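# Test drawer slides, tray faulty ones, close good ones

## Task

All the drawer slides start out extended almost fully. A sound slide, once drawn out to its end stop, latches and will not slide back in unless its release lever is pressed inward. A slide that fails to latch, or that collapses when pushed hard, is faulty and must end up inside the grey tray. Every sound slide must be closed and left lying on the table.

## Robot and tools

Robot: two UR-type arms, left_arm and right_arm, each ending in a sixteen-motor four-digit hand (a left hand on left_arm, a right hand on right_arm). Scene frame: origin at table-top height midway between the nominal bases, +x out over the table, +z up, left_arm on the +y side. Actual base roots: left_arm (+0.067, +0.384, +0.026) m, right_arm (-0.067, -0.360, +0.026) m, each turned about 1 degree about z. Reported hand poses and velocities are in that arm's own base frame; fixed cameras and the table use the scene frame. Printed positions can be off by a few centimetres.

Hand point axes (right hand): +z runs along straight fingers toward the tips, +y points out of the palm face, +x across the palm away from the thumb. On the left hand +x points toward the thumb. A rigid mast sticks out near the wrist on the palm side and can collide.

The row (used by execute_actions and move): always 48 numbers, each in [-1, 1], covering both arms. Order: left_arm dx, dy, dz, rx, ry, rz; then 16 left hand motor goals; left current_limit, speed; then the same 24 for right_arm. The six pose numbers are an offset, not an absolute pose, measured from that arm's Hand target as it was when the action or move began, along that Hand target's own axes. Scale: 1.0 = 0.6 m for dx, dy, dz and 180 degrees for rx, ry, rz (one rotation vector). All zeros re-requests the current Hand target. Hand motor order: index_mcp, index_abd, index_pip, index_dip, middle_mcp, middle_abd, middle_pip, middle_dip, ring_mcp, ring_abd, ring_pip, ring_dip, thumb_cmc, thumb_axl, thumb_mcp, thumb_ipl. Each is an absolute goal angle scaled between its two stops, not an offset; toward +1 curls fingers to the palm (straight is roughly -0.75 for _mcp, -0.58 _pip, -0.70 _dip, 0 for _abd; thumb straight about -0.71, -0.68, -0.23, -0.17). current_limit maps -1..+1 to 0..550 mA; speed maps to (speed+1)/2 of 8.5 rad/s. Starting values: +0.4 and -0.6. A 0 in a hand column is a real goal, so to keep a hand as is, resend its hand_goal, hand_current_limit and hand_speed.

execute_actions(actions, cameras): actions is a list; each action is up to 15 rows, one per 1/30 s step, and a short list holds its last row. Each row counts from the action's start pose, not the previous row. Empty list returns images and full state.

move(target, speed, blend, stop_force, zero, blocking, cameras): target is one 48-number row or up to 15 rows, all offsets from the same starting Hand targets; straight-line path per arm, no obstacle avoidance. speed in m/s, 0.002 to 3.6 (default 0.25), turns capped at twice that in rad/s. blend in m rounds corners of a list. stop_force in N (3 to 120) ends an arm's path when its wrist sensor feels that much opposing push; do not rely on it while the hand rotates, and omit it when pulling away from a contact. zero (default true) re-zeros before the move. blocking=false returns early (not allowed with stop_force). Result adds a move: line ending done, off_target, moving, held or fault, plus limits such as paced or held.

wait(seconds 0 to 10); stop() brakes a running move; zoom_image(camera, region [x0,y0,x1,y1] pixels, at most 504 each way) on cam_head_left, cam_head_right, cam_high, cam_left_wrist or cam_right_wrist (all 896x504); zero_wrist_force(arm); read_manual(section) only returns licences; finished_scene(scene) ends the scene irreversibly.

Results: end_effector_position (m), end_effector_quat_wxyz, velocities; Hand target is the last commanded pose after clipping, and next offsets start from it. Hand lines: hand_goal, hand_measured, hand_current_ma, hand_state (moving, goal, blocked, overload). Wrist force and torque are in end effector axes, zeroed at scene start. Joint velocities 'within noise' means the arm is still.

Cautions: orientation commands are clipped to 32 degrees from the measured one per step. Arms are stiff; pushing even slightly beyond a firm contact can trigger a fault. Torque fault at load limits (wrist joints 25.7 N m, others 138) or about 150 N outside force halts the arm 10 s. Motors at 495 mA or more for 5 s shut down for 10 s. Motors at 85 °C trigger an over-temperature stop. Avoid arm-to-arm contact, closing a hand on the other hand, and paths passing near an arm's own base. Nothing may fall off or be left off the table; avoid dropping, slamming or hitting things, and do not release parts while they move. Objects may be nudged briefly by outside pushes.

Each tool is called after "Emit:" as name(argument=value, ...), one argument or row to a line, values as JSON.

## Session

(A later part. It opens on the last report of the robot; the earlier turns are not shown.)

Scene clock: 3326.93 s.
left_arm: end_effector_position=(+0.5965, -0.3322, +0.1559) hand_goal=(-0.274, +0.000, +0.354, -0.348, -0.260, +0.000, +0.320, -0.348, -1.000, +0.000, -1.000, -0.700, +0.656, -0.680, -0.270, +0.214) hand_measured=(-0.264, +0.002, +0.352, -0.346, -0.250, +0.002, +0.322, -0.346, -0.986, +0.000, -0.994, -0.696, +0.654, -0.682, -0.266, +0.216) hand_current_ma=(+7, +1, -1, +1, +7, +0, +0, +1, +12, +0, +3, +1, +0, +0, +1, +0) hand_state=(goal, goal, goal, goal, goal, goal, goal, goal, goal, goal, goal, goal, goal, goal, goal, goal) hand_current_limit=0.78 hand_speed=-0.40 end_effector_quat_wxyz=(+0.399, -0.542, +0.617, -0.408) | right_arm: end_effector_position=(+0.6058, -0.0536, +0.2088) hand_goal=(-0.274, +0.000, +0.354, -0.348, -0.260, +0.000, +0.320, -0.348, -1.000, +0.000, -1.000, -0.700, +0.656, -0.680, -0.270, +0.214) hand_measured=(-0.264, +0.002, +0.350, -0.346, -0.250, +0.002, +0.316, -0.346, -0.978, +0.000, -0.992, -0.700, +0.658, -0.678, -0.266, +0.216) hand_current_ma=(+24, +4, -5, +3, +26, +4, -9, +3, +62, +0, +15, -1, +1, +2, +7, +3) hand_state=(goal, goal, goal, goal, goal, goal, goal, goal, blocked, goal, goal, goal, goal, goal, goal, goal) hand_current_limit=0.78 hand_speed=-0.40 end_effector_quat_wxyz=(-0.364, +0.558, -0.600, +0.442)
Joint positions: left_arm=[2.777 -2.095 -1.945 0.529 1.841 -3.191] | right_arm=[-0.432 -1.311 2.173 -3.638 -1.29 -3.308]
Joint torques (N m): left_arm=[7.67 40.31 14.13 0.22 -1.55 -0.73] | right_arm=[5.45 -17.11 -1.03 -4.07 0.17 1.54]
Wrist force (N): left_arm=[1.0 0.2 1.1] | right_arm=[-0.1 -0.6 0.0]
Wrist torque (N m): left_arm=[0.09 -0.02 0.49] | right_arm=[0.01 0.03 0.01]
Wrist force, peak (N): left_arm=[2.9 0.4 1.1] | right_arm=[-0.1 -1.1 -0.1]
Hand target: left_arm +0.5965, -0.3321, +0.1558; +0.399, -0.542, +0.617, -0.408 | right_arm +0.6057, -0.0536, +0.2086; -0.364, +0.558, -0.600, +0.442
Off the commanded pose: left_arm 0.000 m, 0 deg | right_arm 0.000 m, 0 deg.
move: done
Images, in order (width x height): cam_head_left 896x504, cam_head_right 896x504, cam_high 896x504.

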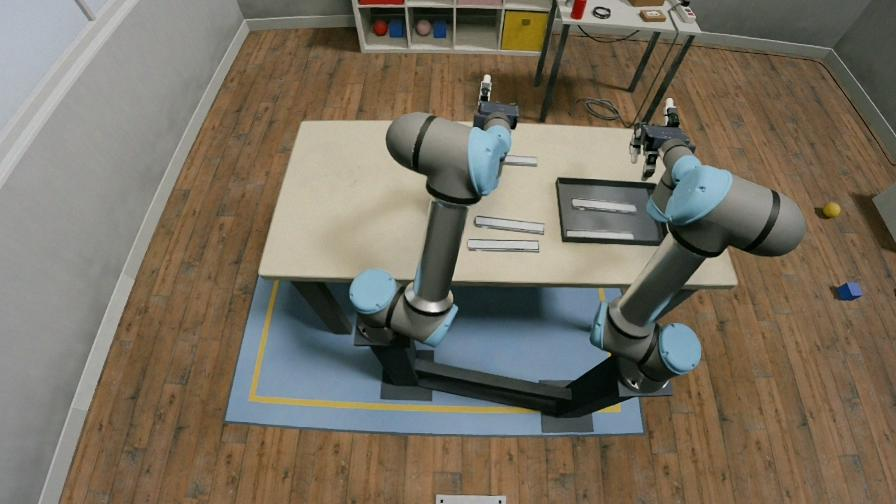

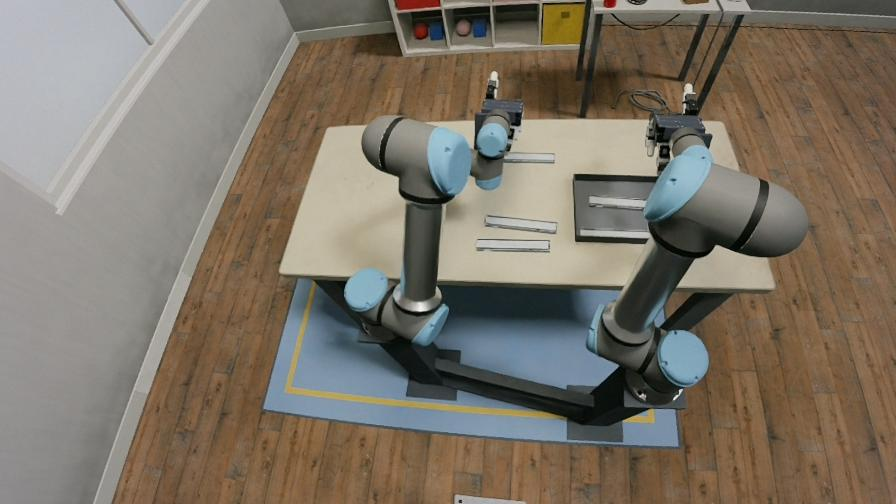

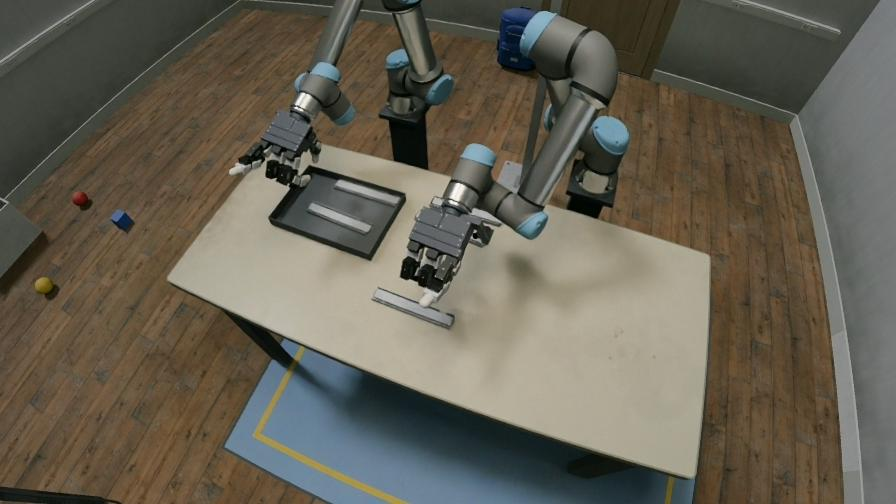

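Emit:
move(
  target=[-0.4313,0.1010,-0.2313,-0.0015,-0.0276,-0.0101,-0.753,0,0.98,-0.043,0.42,0,0.56,0.45,0.42,0,0.56,0.45,0.571,-0.68,-0.23,-0.17,0.7,-0.4,0,0,0,0.0018,-0.0333,-0.0122,-0.137,0,0.98,-0.043,-1,0,-1,-0.7,-1,0,-1,-0.7,-0.71,-0.68,-0.226,-0.168,0.75,-0.4],
  speed=0.25,
)

Emit:
move(
  target=[0,0,0,-0.3896,0.0144,-0.0101,-0.753,0,0.98,-0.043,0.42,0,0.56,0.45,0.42,0,0.56,0.45,0.571,-0.68,-0.23,-0.17,0.7,-0.4,0,0,0,-0.1389,-0.0090,0.0142,-0.137,0,0.98,-0.043,-1,0,-1,-0.7,-1,0,-1,-0.7,-0.71,-0.68,-0.226,-0.168,0.75,-0.4],
  speed=0.25,
  cameras=["cam_high","cam_head_right"],
)

Emit:
zoom_image(
  camera="cam_high",
  region=[400, 180, 520, 260],
)

Emit:
zoom_image(
  camera="cam_head_right",
  region=[480, 145, 570, 175],
)

Scene clock: 3384.77 s.
left_arm: end_effector_position=(+0.4703, -0.0602, +0.1604) hand_goal=(-0.754, +0.000, +0.980, -0.044, +0.420, +0.000, +0.560, +0.450, +0.420, +0.000, +0.560, +0.450, +0.570, -0.680, -0.230, -0.170) hand_measured=(-0.738, +0.002, +0.976, -0.048, +0.412, +0.002, +0.554, +0.448, +0.412, +0.000, +0.552, +0.446, +0.572, -0.682, -0.230, -0.168) hand_current_ma=(+13, +1, -2, -1, -5, +0, -3, -1, -4, +0, -4, -1, +0, +0, +0, +1) hand_state=(goal, goal, goal, goal, goal, goal, goal, goal, goal, goal, goal, goal, goal, goal, goal, goal) hand_current_limit=0.70 hand_speed=-0.40 end_effector_quat_wxyz=(-0.418, +0.570, -0.591, +0.389) end_effector_velocity=(+0.000, +0.001, +0.001) end_effector_angular_velocity=(+0.000, -0.003, -0.001) | right_arm: end_effector_position=(+0.6057, -0.0537, +0.2086) hand_goal=(-0.138, +0.000, +0.980, -0.044, -1.000, +0.000, -1.000, -0.700, -1.000, +0.000, -1.000, -0.700, -0.710, -0.680, -0.226, -0.168) hand_measured=(-0.138, +0.002, +0.972, -0.048, -0.976, +0.002, -0.992, -0.698, -0.978, +0.000, -0.992, -0.700, -0.690, -0.678, -0.226, -0.166) hand_current_ma=(+0, +4, -17, -5, +66, +4, +14, +5, +62, +0, +15, -1, +52, +2, -1, +6) hand_state=(goal, goal, goal, goal, blocked, goal, goal, goal, blocked, goal, goal, goal, goal, goal, goal, goal) hand_current_limit=0.75 hand_speed=-0.40 end_effector_quat_wxyz=(-0.388, +0.591, -0.568, +0.421)
Joint positions: left_arm=[3.464 -1.699 -2.579 0.765 1.286 -2.978] | right_arm=[-0.478 -1.311 2.169 -3.612 -1.144 -3.37]
Joint velocities: left_arm=[0.004 0.001 0 0.001 -0.005 0.001] | right_arm=[within noise]
Joint torques (N m): left_arm=[9.03 25.08 2.26 4.19 -1.88 0.72] | right_arm=[10.62 -18.62 -22.54 -4.67 0.27 2.53]
Wrist force (N): left_arm=[0.7 0.0 1.2] | right_arm=[0.0 -0.6 0.0]
Wrist torque (N m): left_arm=[0.16 0.01 0.48] | right_arm=[-0.04 0.03 0.06]
Wrist force, peak (N): left_arm=[2.9 -0.9 2.5] | right_arm=[-0.2 -0.8 0.1]
Hand target: left_arm +0.4703, -0.0602, +0.1604; -0.418, +0.570, -0.591, +0.389 | right_arm +0.6057, -0.0536, +0.2086; -0.388, +0.591, -0.568, +0.421
Off the commanded pose: left_arm 0.000 m, 0 deg | right_arm 0.000 m, 0 deg.
move: done

Scene clock: 3387.70 s.
left_arm: end_effector_position=(+0.4703, -0.0603, +0.1604) hand_goal=(-0.754, +0.000, +0.980, -0.044, +0.420, +0.000, +0.560, +0.450, +0.420, +0.000, +0.560, +0.450, +0.570, -0.680, -0.230, -0.170) hand_measured=(-0.752, +0.002, +0.976, -0.048, +0.412, +0.002, +0.556, +0.448, +0.412, +0.000, +0.556, +0.448, +0.572, -0.682, -0.228, -0.168) hand_current_ma=(+0, +1, -2, -1, -5, +0, -1, -1, -4, +0, -1, -1, +0, +0, +1, +1) hand_state=(goal, goal, goal, goal, goal, goal, goal, goal, goal, goal, goal, goal, goal, goal, goal, goal) hand_current_limit=0.70 hand_speed=-0.40 end_effector_quat_wxyz=(+0.004, +0.707, -0.707, -0.003) end_effector_velocity=(+0.000, +0.000, +0.000) end_effector_angular_velocity=(+0.000, +0.005, -0.001) | right_arm: end_effector_position=(+0.6058, -0.0535, +0.2086) hand_goal=(-0.138, +0.000, +0.980, -0.044, -1.000, +0.000, -1.000, -0.700, -1.000, +0.000, -1.000, -0.700, -0.710, -0.680, -0.226, -0.168) hand_measured=(-0.138, +0.002, +0.972, -0.046, -0.978, +0.002, -0.992, -0.698, -0.978, +0.000, -0.992, -0.700, -0.694, -0.678, -0.226, -0.166) hand_current_ma=(+0, +4, -17, -5, +65, +4, +14, +5, +62, +0, +15, -1, +41, +2, +2, +6) hand_state=(goal, goal, goal, goal, blocked, goal, goal, goal, blocked, goal, goal, goal, goal, goal, goal, goal) hand_current_limit=0.75 hand_speed=-0.40 end_effector_quat_wxyz=(-0.268, +0.654, -0.653, +0.271)
Joint positions: left_arm=[3.315 -1.802 -1.833 -1.086 1.571 -2.967] | right_arm=[-0.413 -1.358 1.935 -2.886 -1.287 -3.445]
Joint velocities: left_arm=[0 -0.002 0.002 -0.006 0.001 0.001] | right_arm=[within noise]
Joint torques (N m): left_arm=[7.91 24.96 27.53 0.34 -1.84 2.71] | right_arm=[-10.53 -37.19 -6.63 -2.4 1.92 1.09]
Wrist force (N): left_arm=[0.1 0.1 0.5] | right_arm=[0.1 -1.0 0.0]
Wrist torque (N m): left_arm=[0.12 0.03 0.22] | right_arm=[-0.11 -0.03 0.06]
Wrist force, peak (N): left_arm=[1.0 0.2 1.5] | right_arm=[0.2 -1.0 0.0]
Hand target: left_arm +0.4703, -0.0602, +0.1604; +0.004, +0.707, -0.707, -0.003 | right_arm +0.6057, -0.0536, +0.2086; -0.268, +0.654, -0.653, +0.271
Off the commanded pose: left_arm 0.000 m, 0 deg | right_arm 0.000 m, 0 deg.
move: done
Images, in order (width x height): cam_head_right 896x504, cam_high 896x504.

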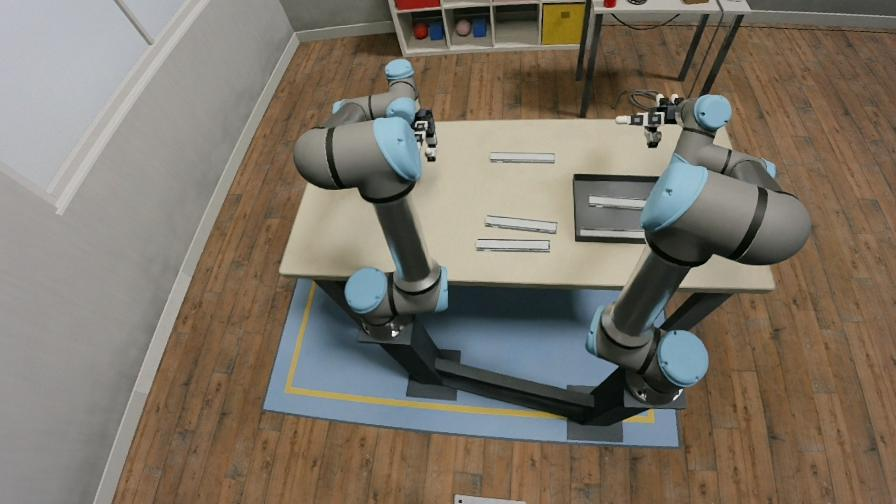

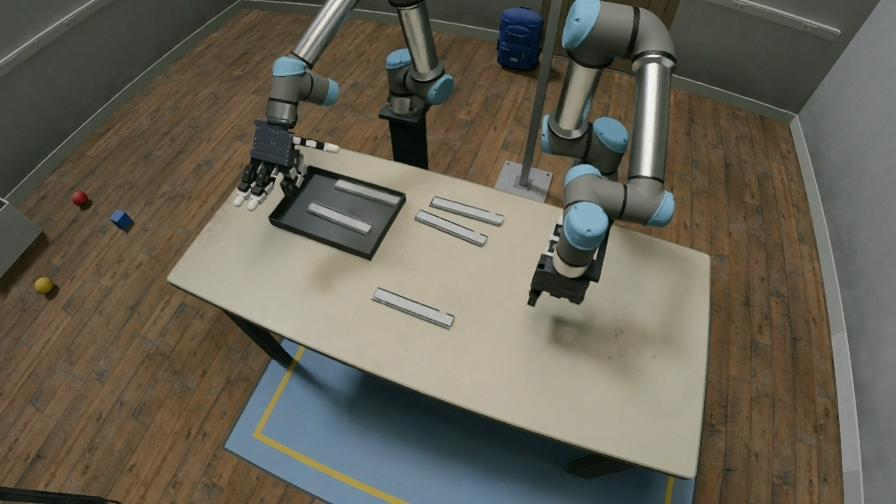

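Scaled by 4.200 from the camera's 896x504 image, which has a finer 1280x720 frame.

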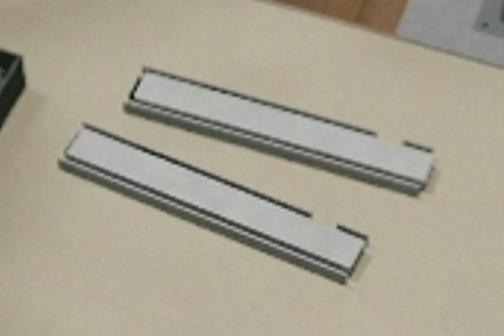

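Scaled by 5.600 from the camera's 896x504 image, which has a finer 1280x720 frame.

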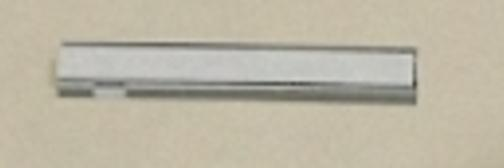

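Emit:
move(
  target=[0.175,0.4433,0.05,0,0,0,-0.753,0,0.98,-0.043,0.42,0,0.56,0.45,0.42,0,0.56,0.45,0.571,-0.68,-0.23,-0.17,0.7,-0.4,-0.3868,0.3763,-0.1677,0,0,0,-0.137,0,0.98,-0.043,-1,0,-1,-0.7,-1,0,-1,-0.7,-0.71,-0.68,-0.226,-0.168,0.75,-0.4],
  speed=0.25,
  cameras=["cam_high","cam_head_left"],
)

Emit:
zoom_image(
  camera="cam_high",
  region=[380, 130, 560, 270],
)

Scene clock: 3398.80 s.
left_arm: end_effector_position=(+0.2040, -0.1650, +0.1331) hand_goal=(-0.754, +0.000, +0.980, -0.044, +0.420, +0.000, +0.560, +0.450, +0.420, +0.000, +0.560, +0.450, +0.570, -0.680, -0.230, -0.170) hand_measured=(-0.754, +0.002, +0.976, -0.048, +0.412, +0.002, +0.556, +0.448, +0.412, +0.000, +0.556, +0.448, +0.572, -0.682, -0.228, -0.168) hand_current_ma=(+0, +1, -2, -1, -5, +0, -1, -1, -4, +0, -1, -1, +0, +0, +1, +1) hand_state=(goal, goal, goal, goal, goal, goal, goal, goal, goal, goal, goal, goal, goal, goal, goal, goal) hand_current_limit=0.70 hand_speed=-0.40 end_effector_quat_wxyz=(+0.004, +0.707, -0.707, -0.003) | right_arm: end_effector_position=(+0.3748, +0.1782, +0.1199) hand_goal=(-0.138, +0.000, +0.980, -0.044, -1.000, +0.000, -1.000, -0.700, -1.000, +0.000, -1.000, -0.700, -0.710, -0.680, -0.226, -0.168) hand_measured=(-0.138, +0.002, +0.972, -0.046, -0.978, +0.002, -0.992, -0.698, -0.978, +0.000, -0.992, -0.700, -0.696, -0.678, -0.224, -0.166) hand_current_ma=(+0, +4, -16, -5, +62, +3, +14, +5, +62, +0, +15, -1, +34, +2, +2, +6) hand_state=(goal, goal, goal, goal, blocked, goal, goal, goal, blocked, goal, goal, goal, goal, goal, goal, goal) hand_current_limit=0.75 hand_speed=-0.40 end_effector_quat_wxyz=(-0.268, +0.654, -0.653, +0.271)
Joint positions: left_arm=[3.112 -1.231 -2.447 -1.044 1.569 -3.171] | right_arm=[0.083 -1.618 2.548 -3.28 -1.633 -3.085]
Joint torques (N m): left_arm=[-5.15 13.21 10 4.81 1.56 -0.42] | right_arm=[12.25 -12.14 -15.06 -3.3 -1.08 2.07]
Wrist force (N): left_arm=[0.2 0.2 0.9] | right_arm=[0.3 -0.7 -0.2]
Wrist torque (N m): left_arm=[0.10 0.03 0.08] | right_arm=[-0.06 -0.03 0.08]
Wrist force, peak (N): left_arm=[1.0 2.6 0.9] | right_arm=[1.8 -2.7 0.6]
Hand target: left_arm +0.2039, -0.1650, +0.1331; +0.004, +0.707, -0.707, -0.003 | right_arm +0.3748, +0.1783, +0.1199; -0.268, +0.654, -0.653, +0.271
Off the commanded pose: left_arm 0.000 m, 0 deg | right_arm 0.000 m, 0 deg.
move: done
Images, in order (width x height): cam_head_left 896x504, cam_high 896x504.

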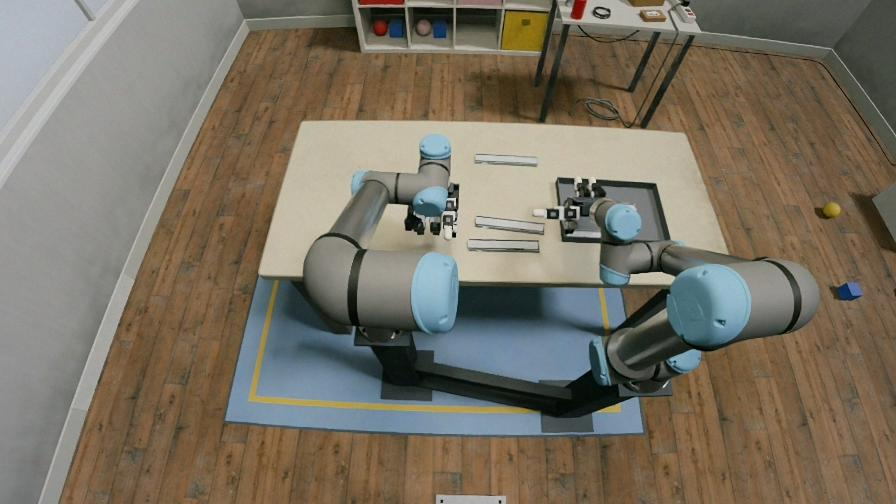

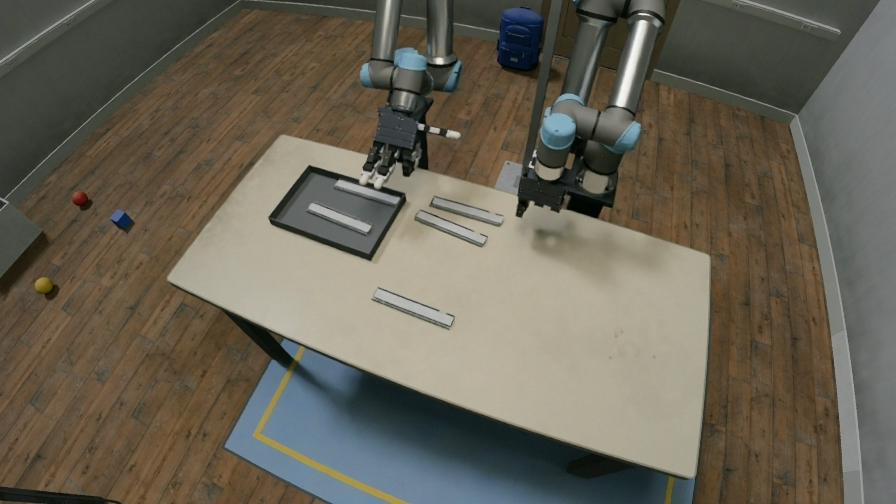

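Scaled by 2.800 from the camera's 896x504 image, which has a finer 1280x720 frame.

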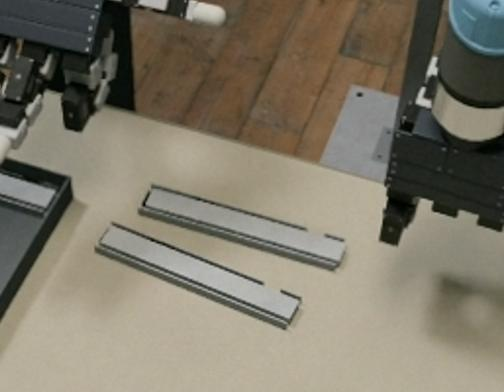

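Emit:
move(
  target=[
    [0,0,0.0167,0,0,0,-0.753,0,0.98,-0.043,0.42,0,0.56,0.45,0.42,0,0.56,0.45,0.571,-0.68,-0.23,-0.17,0.7,-0.4,-0.0503,0,0,0,0,0,-0.137,0,0.98,-0.043,-1,0,-1,-0.7,-1,0,-1,-0.7,-0.71,-0.68,-0.226,-0.168,0.75,-0.4],
    [0,0,0.1727,0,0,0,-0.753,0,0.98,-0.043,0.42,0,0.56,0.45,0.42,0,0.56,0.45,0.571,-0.68,-0.23,-0.17,0.7,-0.4,-0.0503,0.1480,0.1480,0,0,0,-0.137,0,0.98,-0.043,-1,0,-1,-0.7,-1,0,-1,-0.7,-0.71,-0.68,-0.226,-0.168,0.75,-0.4],
  ],
  speed=0.12,
  blend=0.01,
  cameras=["cam_high","cam_head_left"],
)

Emit:
zoom_image(
  camera="cam_high",
  region=[380, 130, 560, 270],
)

Emit:
zoom_image(
  camera="cam_head_left",
  region=[440, 170, 620, 280],
)

Scene clock: 3426.93 s.
left_arm: end_effector_position=(+0.2029, -0.1651, +0.0295) hand_goal=(-0.754, +0.000, +0.980, -0.044, +0.420, +0.000, +0.560, +0.450, +0.420, +0.000, +0.560, +0.450, +0.570, -0.680, -0.230, -0.170) hand_measured=(-0.754, +0.002, +0.976, -0.048, +0.412, +0.002, +0.556, +0.448, +0.412, +0.000, +0.556, +0.448, +0.572, -0.682, -0.228, -0.168) hand_current_ma=(+0, +1, -2, -1, -5, +0, -1, -1, -4, +0, -1, -1, +0, +0, +1, +1) hand_state=(goal, goal, goal, goal, goal, goal, goal, goal, goal, goal, goal, goal, goal, goal, goal, goal) hand_current_limit=0.70 hand_speed=-0.40 end_effector_quat_wxyz=(+0.004, +0.707, -0.707, -0.003) | right_arm: end_effector_position=(+0.3743, +0.2079, -0.0057) hand_goal=(-0.138, +0.000, +0.980, -0.044, -1.000, +0.000, -1.000, -0.700, -1.000, +0.000, -1.000, -0.700, -0.710, -0.680, -0.226, -0.168) hand_measured=(-0.138, +0.002, +0.972, -0.046, -0.978, +0.002, -0.992, -0.698, -0.978, +0.000, -0.992, -0.700, -0.696, -0.678, -0.224, -0.166) hand_current_ma=(+0, +4, -15, -5, +61, +3, +14, +5, +61, +0, +15, -1, +34, +2, +2, +6) hand_state=(goal, goal, goal, goal, blocked, goal, goal, goal, blocked, goal, goal, goal, goal, goal, goal, goal) hand_current_limit=0.75 hand_speed=-0.40 end_effector_quat_wxyz=(-0.268, +0.654, -0.653, +0.271)
Joint positions: left_arm=[3.111 -1.522 -2.609 -0.591 1.569 -3.171] | right_arm=[0.183 -1.085 2.573 -3.831 -1.703 -3.013]
Joint torques (N m): left_arm=[-4.36 7.04 19.12 3.6 0.2 -1.79] | right_arm=[-7.47 -18.25 -18.25 -5.25 0.8 -1.98]
Wrist force (N): left_arm=[0.0 0.0 0.9] | right_arm=[0.2 -0.6 -0.1]
Wrist torque (N m): left_arm=[0.07 0.06 0.18] | right_arm=[-0.04 -0.03 0.08]
Wrist force, peak (N): left_arm=[0.2 0.1 1.8] | right_arm=[-0.8 -2.0 -0.9]
Hand target: left_arm +0.2029, -0.1651, +0.0295; +0.004, +0.707, -0.707, -0.003 | right_arm +0.3743, +0.2079, -0.0058; -0.268, +0.654, -0.653, +0.271
Off the commanded pose: left_arm 0.000 m, 0 deg | right_arm 0.000 m, 0 deg.
move: done
Images, in order (width x height): cam_head_left 896x504, cam_high 896x504.

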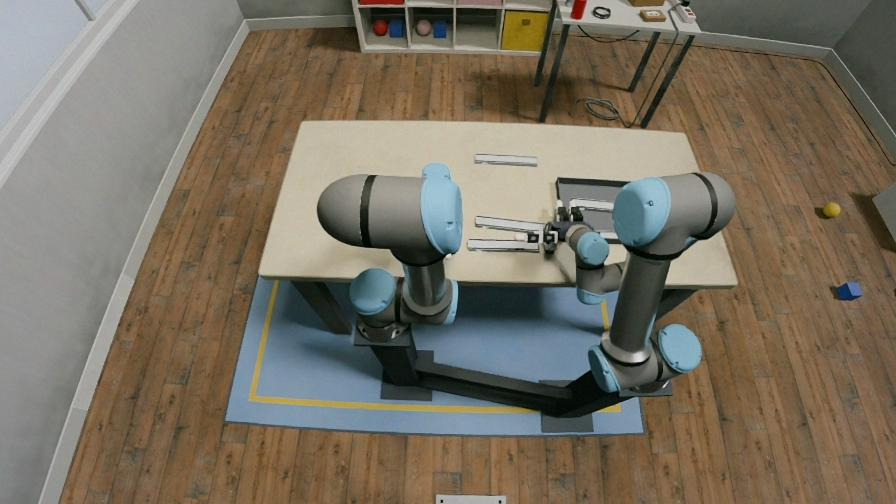

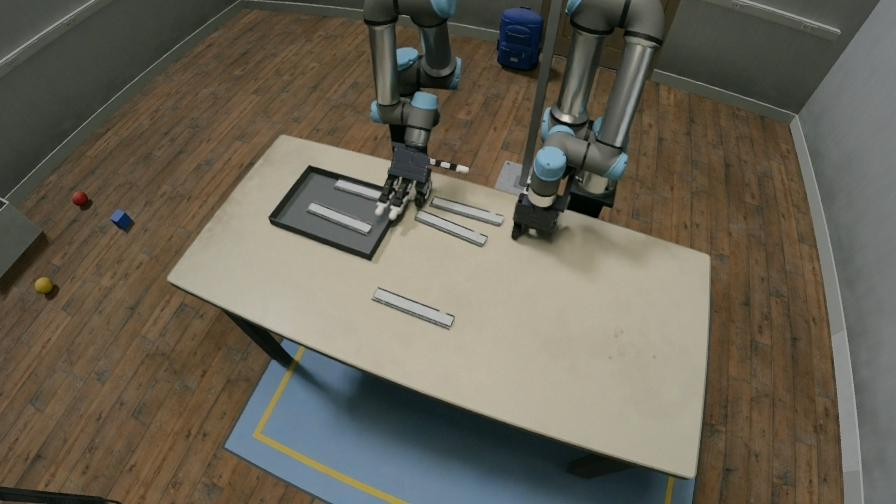

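Scaled by 2.800 from the camera's 896x504 image, which has a finer 1280x720 frame.

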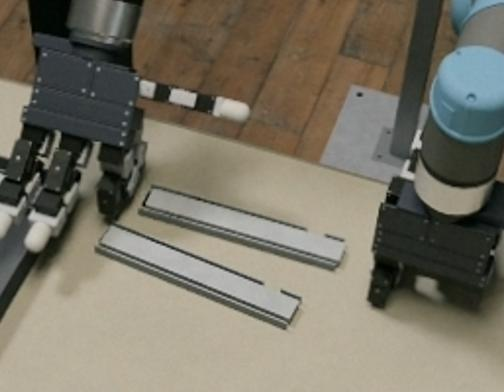

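Scaled by 2.800 from the camera's 896x504 image, which has a finer 1280x720 frame.

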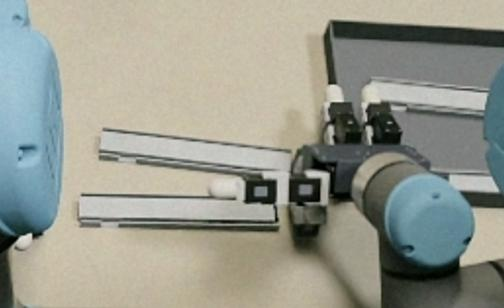

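Emit:
move(
  target=[0,0,0,0,0,0,-0.753,0,0.98,-0.043,0.42,0,0.56,0.45,0.42,0,0.56,0.45,0.571,-0.68,-0.23,-0.17,0.7,-0.4,0,0.0086,0.0086,0,0,0,-0.137,0,0.98,-0.043,-1,0,-1,-0.7,-1,0,-1,-0.7,-0.71,-0.68,-0.226,-0.168,0.75,-0.4],
  speed=0.03,
)

Emit:
move(
  target=[0.14,0,0,0,0,0,-0.753,0,0.98,-0.043,0.42,0,0.56,0.45,0.42,0,0.56,0.45,0.571,-0.68,-0.23,-0.17,0.7,-0.4,0,0,0,0,0,0,-0.137,0,0.98,-0.043,-1,0,-1,-0.7,-1,0,-1,-0.7,-0.71,-0.68,-0.226,-0.168,0.75,-0.4],
  speed=0.03,
  stop_force=14,
  cameras=["cam_high","cam_head_left"],
)

Emit:
zoom_image(
  camera="cam_high",
  region=[400, 170, 520, 260],
)

Scene clock: 3438.10 s.
left_arm: end_effector_position=(+0.2029, -0.1651, +0.0295) hand_goal=(-0.754, +0.000, +0.980, -0.044, +0.420, +0.000, +0.560, +0.450, +0.420, +0.000, +0.560, +0.450, +0.570, -0.680, -0.230, -0.170) hand_measured=(-0.754, +0.002, +0.976, -0.048, +0.412, +0.002, +0.556, +0.448, +0.412, +0.000, +0.556, +0.448, +0.572, -0.682, -0.228, -0.168) hand_current_ma=(+0, +1, -2, -1, -5, +0, -1, -1, -4, +0, -1, -1, +0, +0, +1, +1) hand_state=(goal, goal, goal, goal, goal, goal, goal, goal, goal, goal, goal, goal, goal, goal, goal, goal) hand_current_limit=0.70 hand_speed=-0.40 end_effector_quat_wxyz=(+0.004, +0.707, -0.707, -0.003) | right_arm: end_effector_position=(+0.3743, +0.2079, -0.0131) hand_goal=(-0.138, +0.000, +0.980, -0.044, -1.000, +0.000, -1.000, -0.700, -1.000, +0.000, -1.000, -0.700, -0.710, -0.680, -0.226, -0.168) hand_measured=(-0.138, +0.002, +0.972, -0.046, -0.978, +0.002, -0.992, -0.698, -0.978, +0.000, -0.992, -0.700, -0.696, -0.678, -0.224, -0.166) hand_current_ma=(+0, +4, -15, -5, +61, +3, +14, +5, +61, +0, +15, -1, +34, +2, +2, +6) hand_state=(goal, goal, goal, goal, blocked, goal, goal, goal, blocked, goal, goal, goal, goal, goal, goal, goal) hand_current_limit=0.75 hand_speed=-0.40 end_effector_quat_wxyz=(-0.268, +0.654, -0.653, +0.271) end_effector_velocity=(-0.001, +0.000, +0.001) end_effector_angular_velocity=(+0.001, +0.002, +0.000)
Joint positions: left_arm=[3.111 -1.522 -2.609 -0.591 1.569 -3.171] | right_arm=[0.183 -1.053 2.572 -3.862 -1.703 -3.013]
Joint velocities: left_arm=[within noise] | right_arm=[0.001 -0.004 0.001 0.005 0 0.002]
Joint torques (N m): left_arm=[6.16 5.52 21.34 4.8 -0.99 2.21] | right_arm=[-2.68 -40.01 -14.54 -0.45 1.04 -1.89]
Wrist force (N): left_arm=[0.0 -0.2 0.7] | right_arm=[0.1 -0.7 -0.3]
Wrist torque (N m): left_arm=[0.05 0.06 0.19] | right_arm=[-0.04 -0.02 0.07]
Wrist force, peak (N): left_arm=[0.1 0.1 1.2] | right_arm=[0.3 -0.9 -0.3]
Hand target: left_arm +0.2029, -0.1651, +0.0295; +0.004, +0.707, -0.707, -0.003 | right_arm +0.3743, +0.2079, -0.0131; -0.268, +0.654, -0.653, +0.271
Off the commanded pose: left_arm 0.000 m, 0 deg | right_arm 0.000 m, 0 deg.
move: done

Scene clock: 3440.97 s.
left_arm: end_effector_position=(+0.2029, -0.2215, +0.0295) hand_goal=(-0.754, +0.000, +0.980, -0.044, +0.420, +0.000, +0.560, +0.450, +0.420, +0.000, +0.560, +0.450, +0.570, -0.680, -0.230, -0.170) hand_measured=(-0.762, +0.052, +0.976, -0.048, +0.412, +0.002, +0.556, +0.448, +0.412, +0.000, +0.556, +0.448, +0.570, -0.682, -0.228, -0.168) hand_current_ma=(-5, +68, -1, -1, -5, +0, -1, -1, -4, +0, -1, -1, +0, +0, +1, +1) hand_state=(goal, blocked, goal, goal, goal, goal, goal, goal, goal, goal, goal, goal, goal, goal, goal, goal) hand_current_limit=0.70 hand_speed=-0.40 end_effector_quat_wxyz=(+0.004, +0.707, -0.707, -0.003) | right_arm: end_effector_position=(+0.3743, +0.2079, -0.0131) hand_goal=(-0.138, +0.000, +0.980, -0.044, -1.000, +0.000, -1.000, -0.700, -1.000, +0.000, -1.000, -0.700, -0.710, -0.680, -0.226, -0.168) hand_measured=(-0.122, +0.068, +0.976, -0.046, -0.978, +0.002, -0.992, -0.698, -0.978, +0.000, -0.992, -0.700, -0.696, -0.678, -0.224, -0.166) hand_current_ma=(+45, +198, -7, -5, +61, +3, +14, +5, +61, +0, +15, -1, +34, +2, +2, +6) hand_state=(goal, blocked, goal, goal, blocked, goal, goal, goal, blocked, goal, goal, goal, goal, goal, goal, goal) hand_current_limit=0.75 hand_speed=-0.40 end_effector_quat_wxyz=(-0.268, +0.654, -0.653, +0.271)
Joint positions: left_arm=[2.93 -1.596 -2.537 -0.589 1.568 -3.352] | right_arm=[0.183 -1.053 2.572 -3.862 -1.703 -3.013]
Joint torques (N m): left_arm=[-8.61 9.64 19.25 4.02 -0.82 -1.87] | right_arm=[7.47 -40.86 9.25 -3.24 2.83 2.67]
Wrist force (N): left_arm=[-6.4 -1.1 -0.3] | right_arm=[6.3 -0.2 -0.9]
Wrist torque (N m): left_arm=[0.18 -0.21 -0.40] | right_arm=[-0.04 -0.05 0.12]
Wrist force, peak (N): left_arm=[-14.1 -1.7 -3.9] | right_arm=[14.8 0.5 -1.7]
Hand target: left_arm +0.2029, -0.2215, +0.0295; +0.004, +0.707, -0.707, -0.003 (not the last commanded pose) | right_arm +0.3743, +0.2079, -0.0131; -0.268, +0.654, -0.653, +0.271
Off the commanded pose: left_arm 0.028 m, 0 deg | right_arm 0.000 m, 0 deg.
move: contact (left_arm)
Images, in order (width x height): cam_head_left 896x504, cam_high 896x504.

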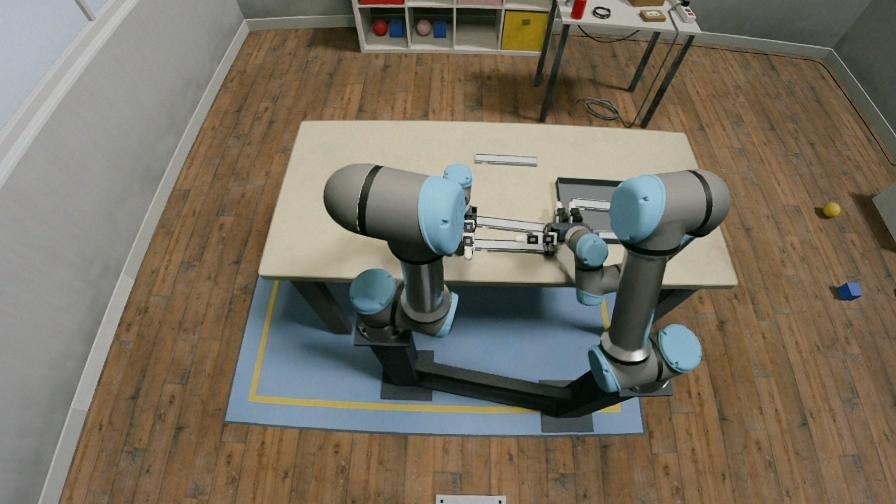

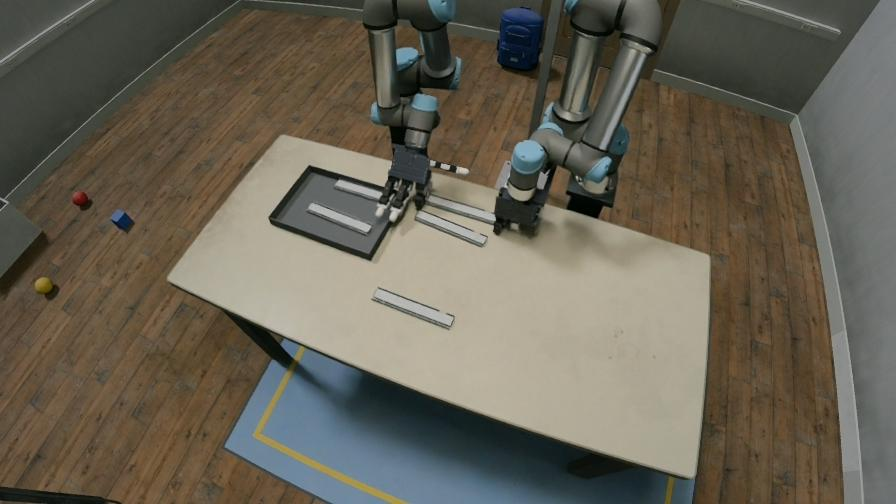

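Scaled by 4.200 from the camera's 896x504 image, which has a finer 1280x720 frame.

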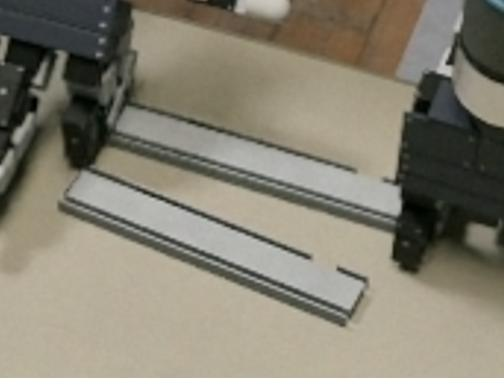

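Emit:
move(
  target=[
    [-0.04,0,0,0,0,0,-0.753,0,0.98,-0.043,0.42,0,0.56,0.45,0.42,0,0.56,0.45,0.571,-0.68,-0.23,-0.17,0.7,-0.4,0.0167,0,0,0,0,0,-0.137,0,0.98,-0.043,-1,0,-1,-0.7,-1,0,-1,-0.7,-0.71,-0.68,-0.226,-0.168,0.75,-0.4],
    [-0.06,0,-0.2,0,0,0,-0.753,0,0.98,-0.043,0.42,0,0.56,0.45,0.42,0,0.56,0.45,0.571,-0.68,-0.23,-0.17,0.7,-0.4,0.0167,-0.1179,-0.1179,0,0,0,-0.137,0,0.98,-0.043,-1,0,-1,-0.7,-1,0,-1,-0.7,-0.71,-0.68,-0.226,-0.168,0.75,-0.4],
    [-0.2,-0.15,-0.25,0,0,0,-0.753,0,0.98,-0.043,0.42,0,0.56,0.45,0.42,0,0.56,0.45,0.571,-0.68,-0.23,-0.17,0.7,-0.4,0.25,-0.15,-0.15,0,0,0,-0.137,0,0.98,-0.043,-1,0,-1,-0.7,-1,0,-1,-0.7,-0.71,-0.68,-0.226,-0.168,0.75,-0.4],
  ],
  speed=[0.05,0.15,0.25],
  blend=[0.003,0.02,0],
  cameras=["cam_high","cam_head_left","cam_head_right"],
)

Emit:
zoom_image(
  camera="cam_high",
  region=[400, 170, 520, 260],
)

Emit:
zoom_image(
  camera="cam_head_right",
  region=[470, 205, 570, 260],
)

Emit:
zoom_image(
  camera="cam_high",
  region=[250, 150, 420, 270],
)

Scene clock: 3452.57 s.
left_arm: end_effector_position=(+0.2943, -0.1015, +0.1785) hand_goal=(-0.754, +0.000, +0.980, -0.044, +0.420, +0.000, +0.560, +0.450, +0.420, +0.000, +0.560, +0.450, +0.570, -0.680, -0.230, -0.170) hand_measured=(-0.758, +0.004, +0.976, -0.048, +0.412, +0.002, +0.556, +0.448, +0.412, +0.000, +0.556, +0.448, +0.570, -0.682, -0.228, -0.168) hand_current_ma=(-1, +1, -1, -1, -5, +0, -1, -1, -4, +0, -1, -1, +0, +0, +1, +1) hand_state=(goal, goal, goal, goal, goal, goal, goal, goal, goal, goal, goal, goal, goal, goal, goal, goal) hand_current_limit=0.70 hand_speed=-0.40 end_effector_quat_wxyz=(+0.004, +0.707, -0.707, -0.003) | right_arm: end_effector_position=(+0.3747, +0.0584, +0.1148) hand_goal=(-0.138, +0.000, +0.980, -0.044, -1.000, +0.000, -1.000, -0.700, -1.000, +0.000, -1.000, -0.700, -0.710, -0.680, -0.226, -0.168) hand_measured=(-0.136, +0.002, +0.976, -0.046, -0.978, +0.002, -0.992, -0.698, -0.978, +0.000, -0.992, -0.700, -0.696, -0.678, -0.224, -0.166) hand_current_ma=(+1, +4, -7, -5, +60, +3, +14, +5, +61, +0, +15, -1, +34, +2, +2, +6) hand_state=(goal, goal, goal, goal, blocked, goal, goal, goal, blocked, goal, goal, goal, goal, goal, goal, goal) hand_current_limit=0.75 hand_speed=-0.40 end_effector_quat_wxyz=(-0.268, +0.654, -0.653, +0.271) end_effector_velocity=(+0.001, +0.000, +0.000) end_effector_angular_velocity=(+0.001, -0.001, +0.002)
Joint positions: left_arm=[3.288 -1.365 -2.226 -1.131 1.571 -2.995] | right_arm=[-0.371 -1.736 2.655 -3.238 -1.316 -3.413]
Joint velocities: left_arm=[within noise] | right_arm=[-0.003 0 -0.001 0.001 0.005 -0.003]
Joint torques (N m): left_arm=[8.2 6.4 28.25 4.75 -1.73 2.37] | right_arm=[-10.18 -16.03 -28.07 -0.83 2.08 -2.42]
Wrist force (N): left_arm=[0.2 0.1 0.7] | right_arm=[0.3 -0.8 0.0]
Wrist torque (N m): left_arm=[0.09 0.02 0.25] | right_arm=[-0.09 -0.05 -0.01]
Wrist force, peak (N): left_arm=[-6.6 -1.2 -0.3] | right_arm=[6.8 -0.2 -0.6]
Hand target: left_arm +0.2944, -0.1014, +0.1786; +0.004, +0.707, -0.707, -0.003 | right_arm +0.3747, +0.0584, +0.1148; -0.268, +0.654, -0.653, +0.271
Off the commanded pose: left_arm 0.000 m, 0 deg | right_arm 0.000 m, 0 deg.
move: done
Images, in order (width x height): cam_head_left 896x504, cam_head_right 896x504, cam_high 896x504.

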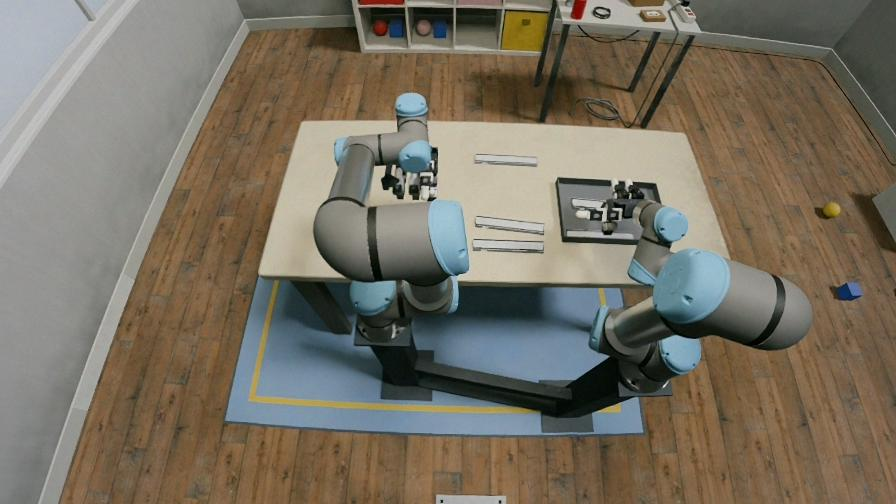

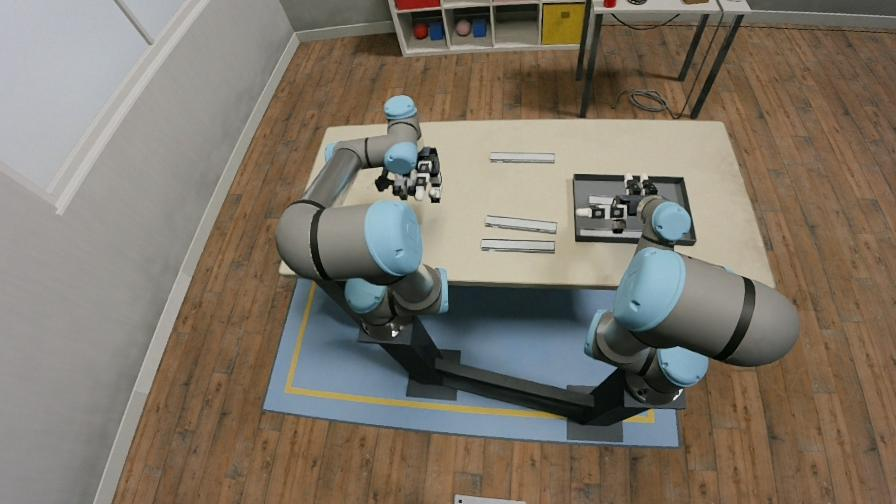

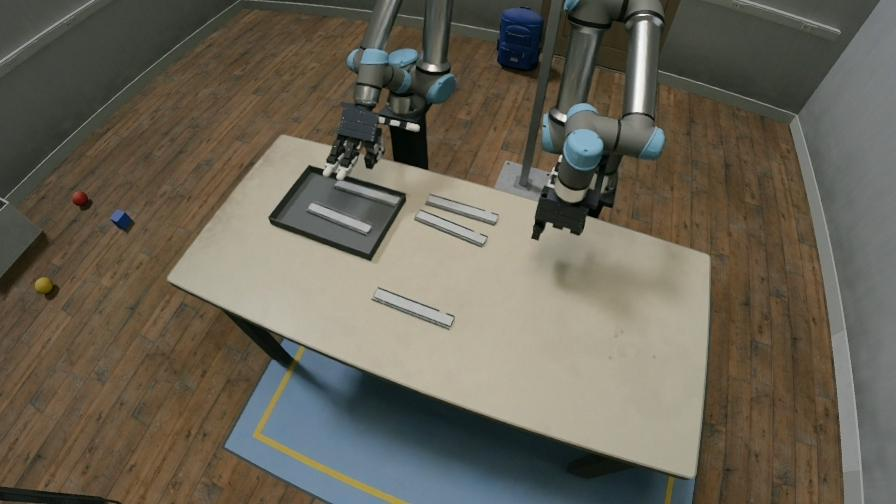

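Scaled by 4.200 from the camera's 896x504 image, which has a finer 1280x720 frame.

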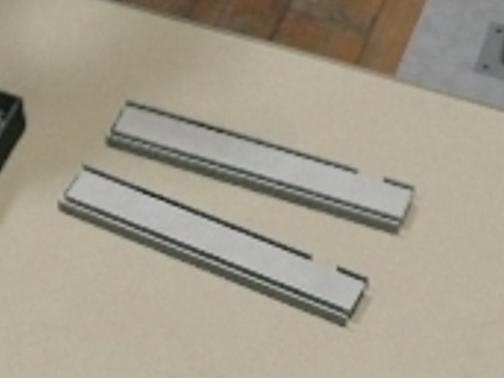

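Scaled by 5.040 from the camera's 896x504 image, which has a finer 1280x720 frame.

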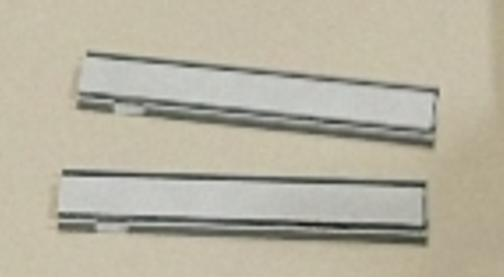

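Scaled by 2.965 from the camera's 896x504 image, which has a finer 1280x720 frame.

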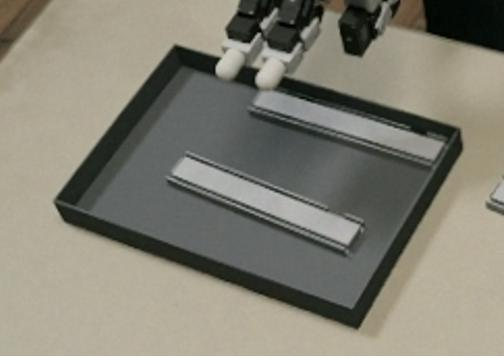

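Emit:
zoom_image(
  camera="cam_high",
  region=[360, 270, 470, 340],
)

Emit:
zoom_image(
  camera="cam_head_right",
  region=[480, 145, 570, 175],
)

Scaled by 4.582 from the camera's 896x504 image, which has a finer 1280x720 frame.

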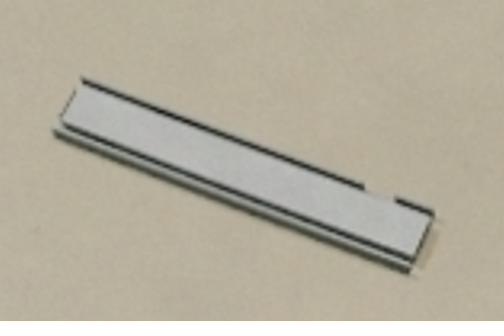

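Scaled by 5.600 from the camera's 896x504 image, which has a finer 1280x720 frame.

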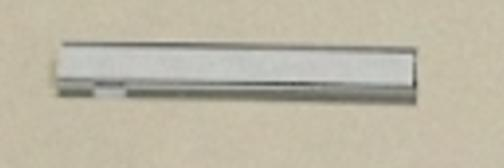

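Emit:
finished_scene(
  scene=2,
)

The scene is finished: the task was done.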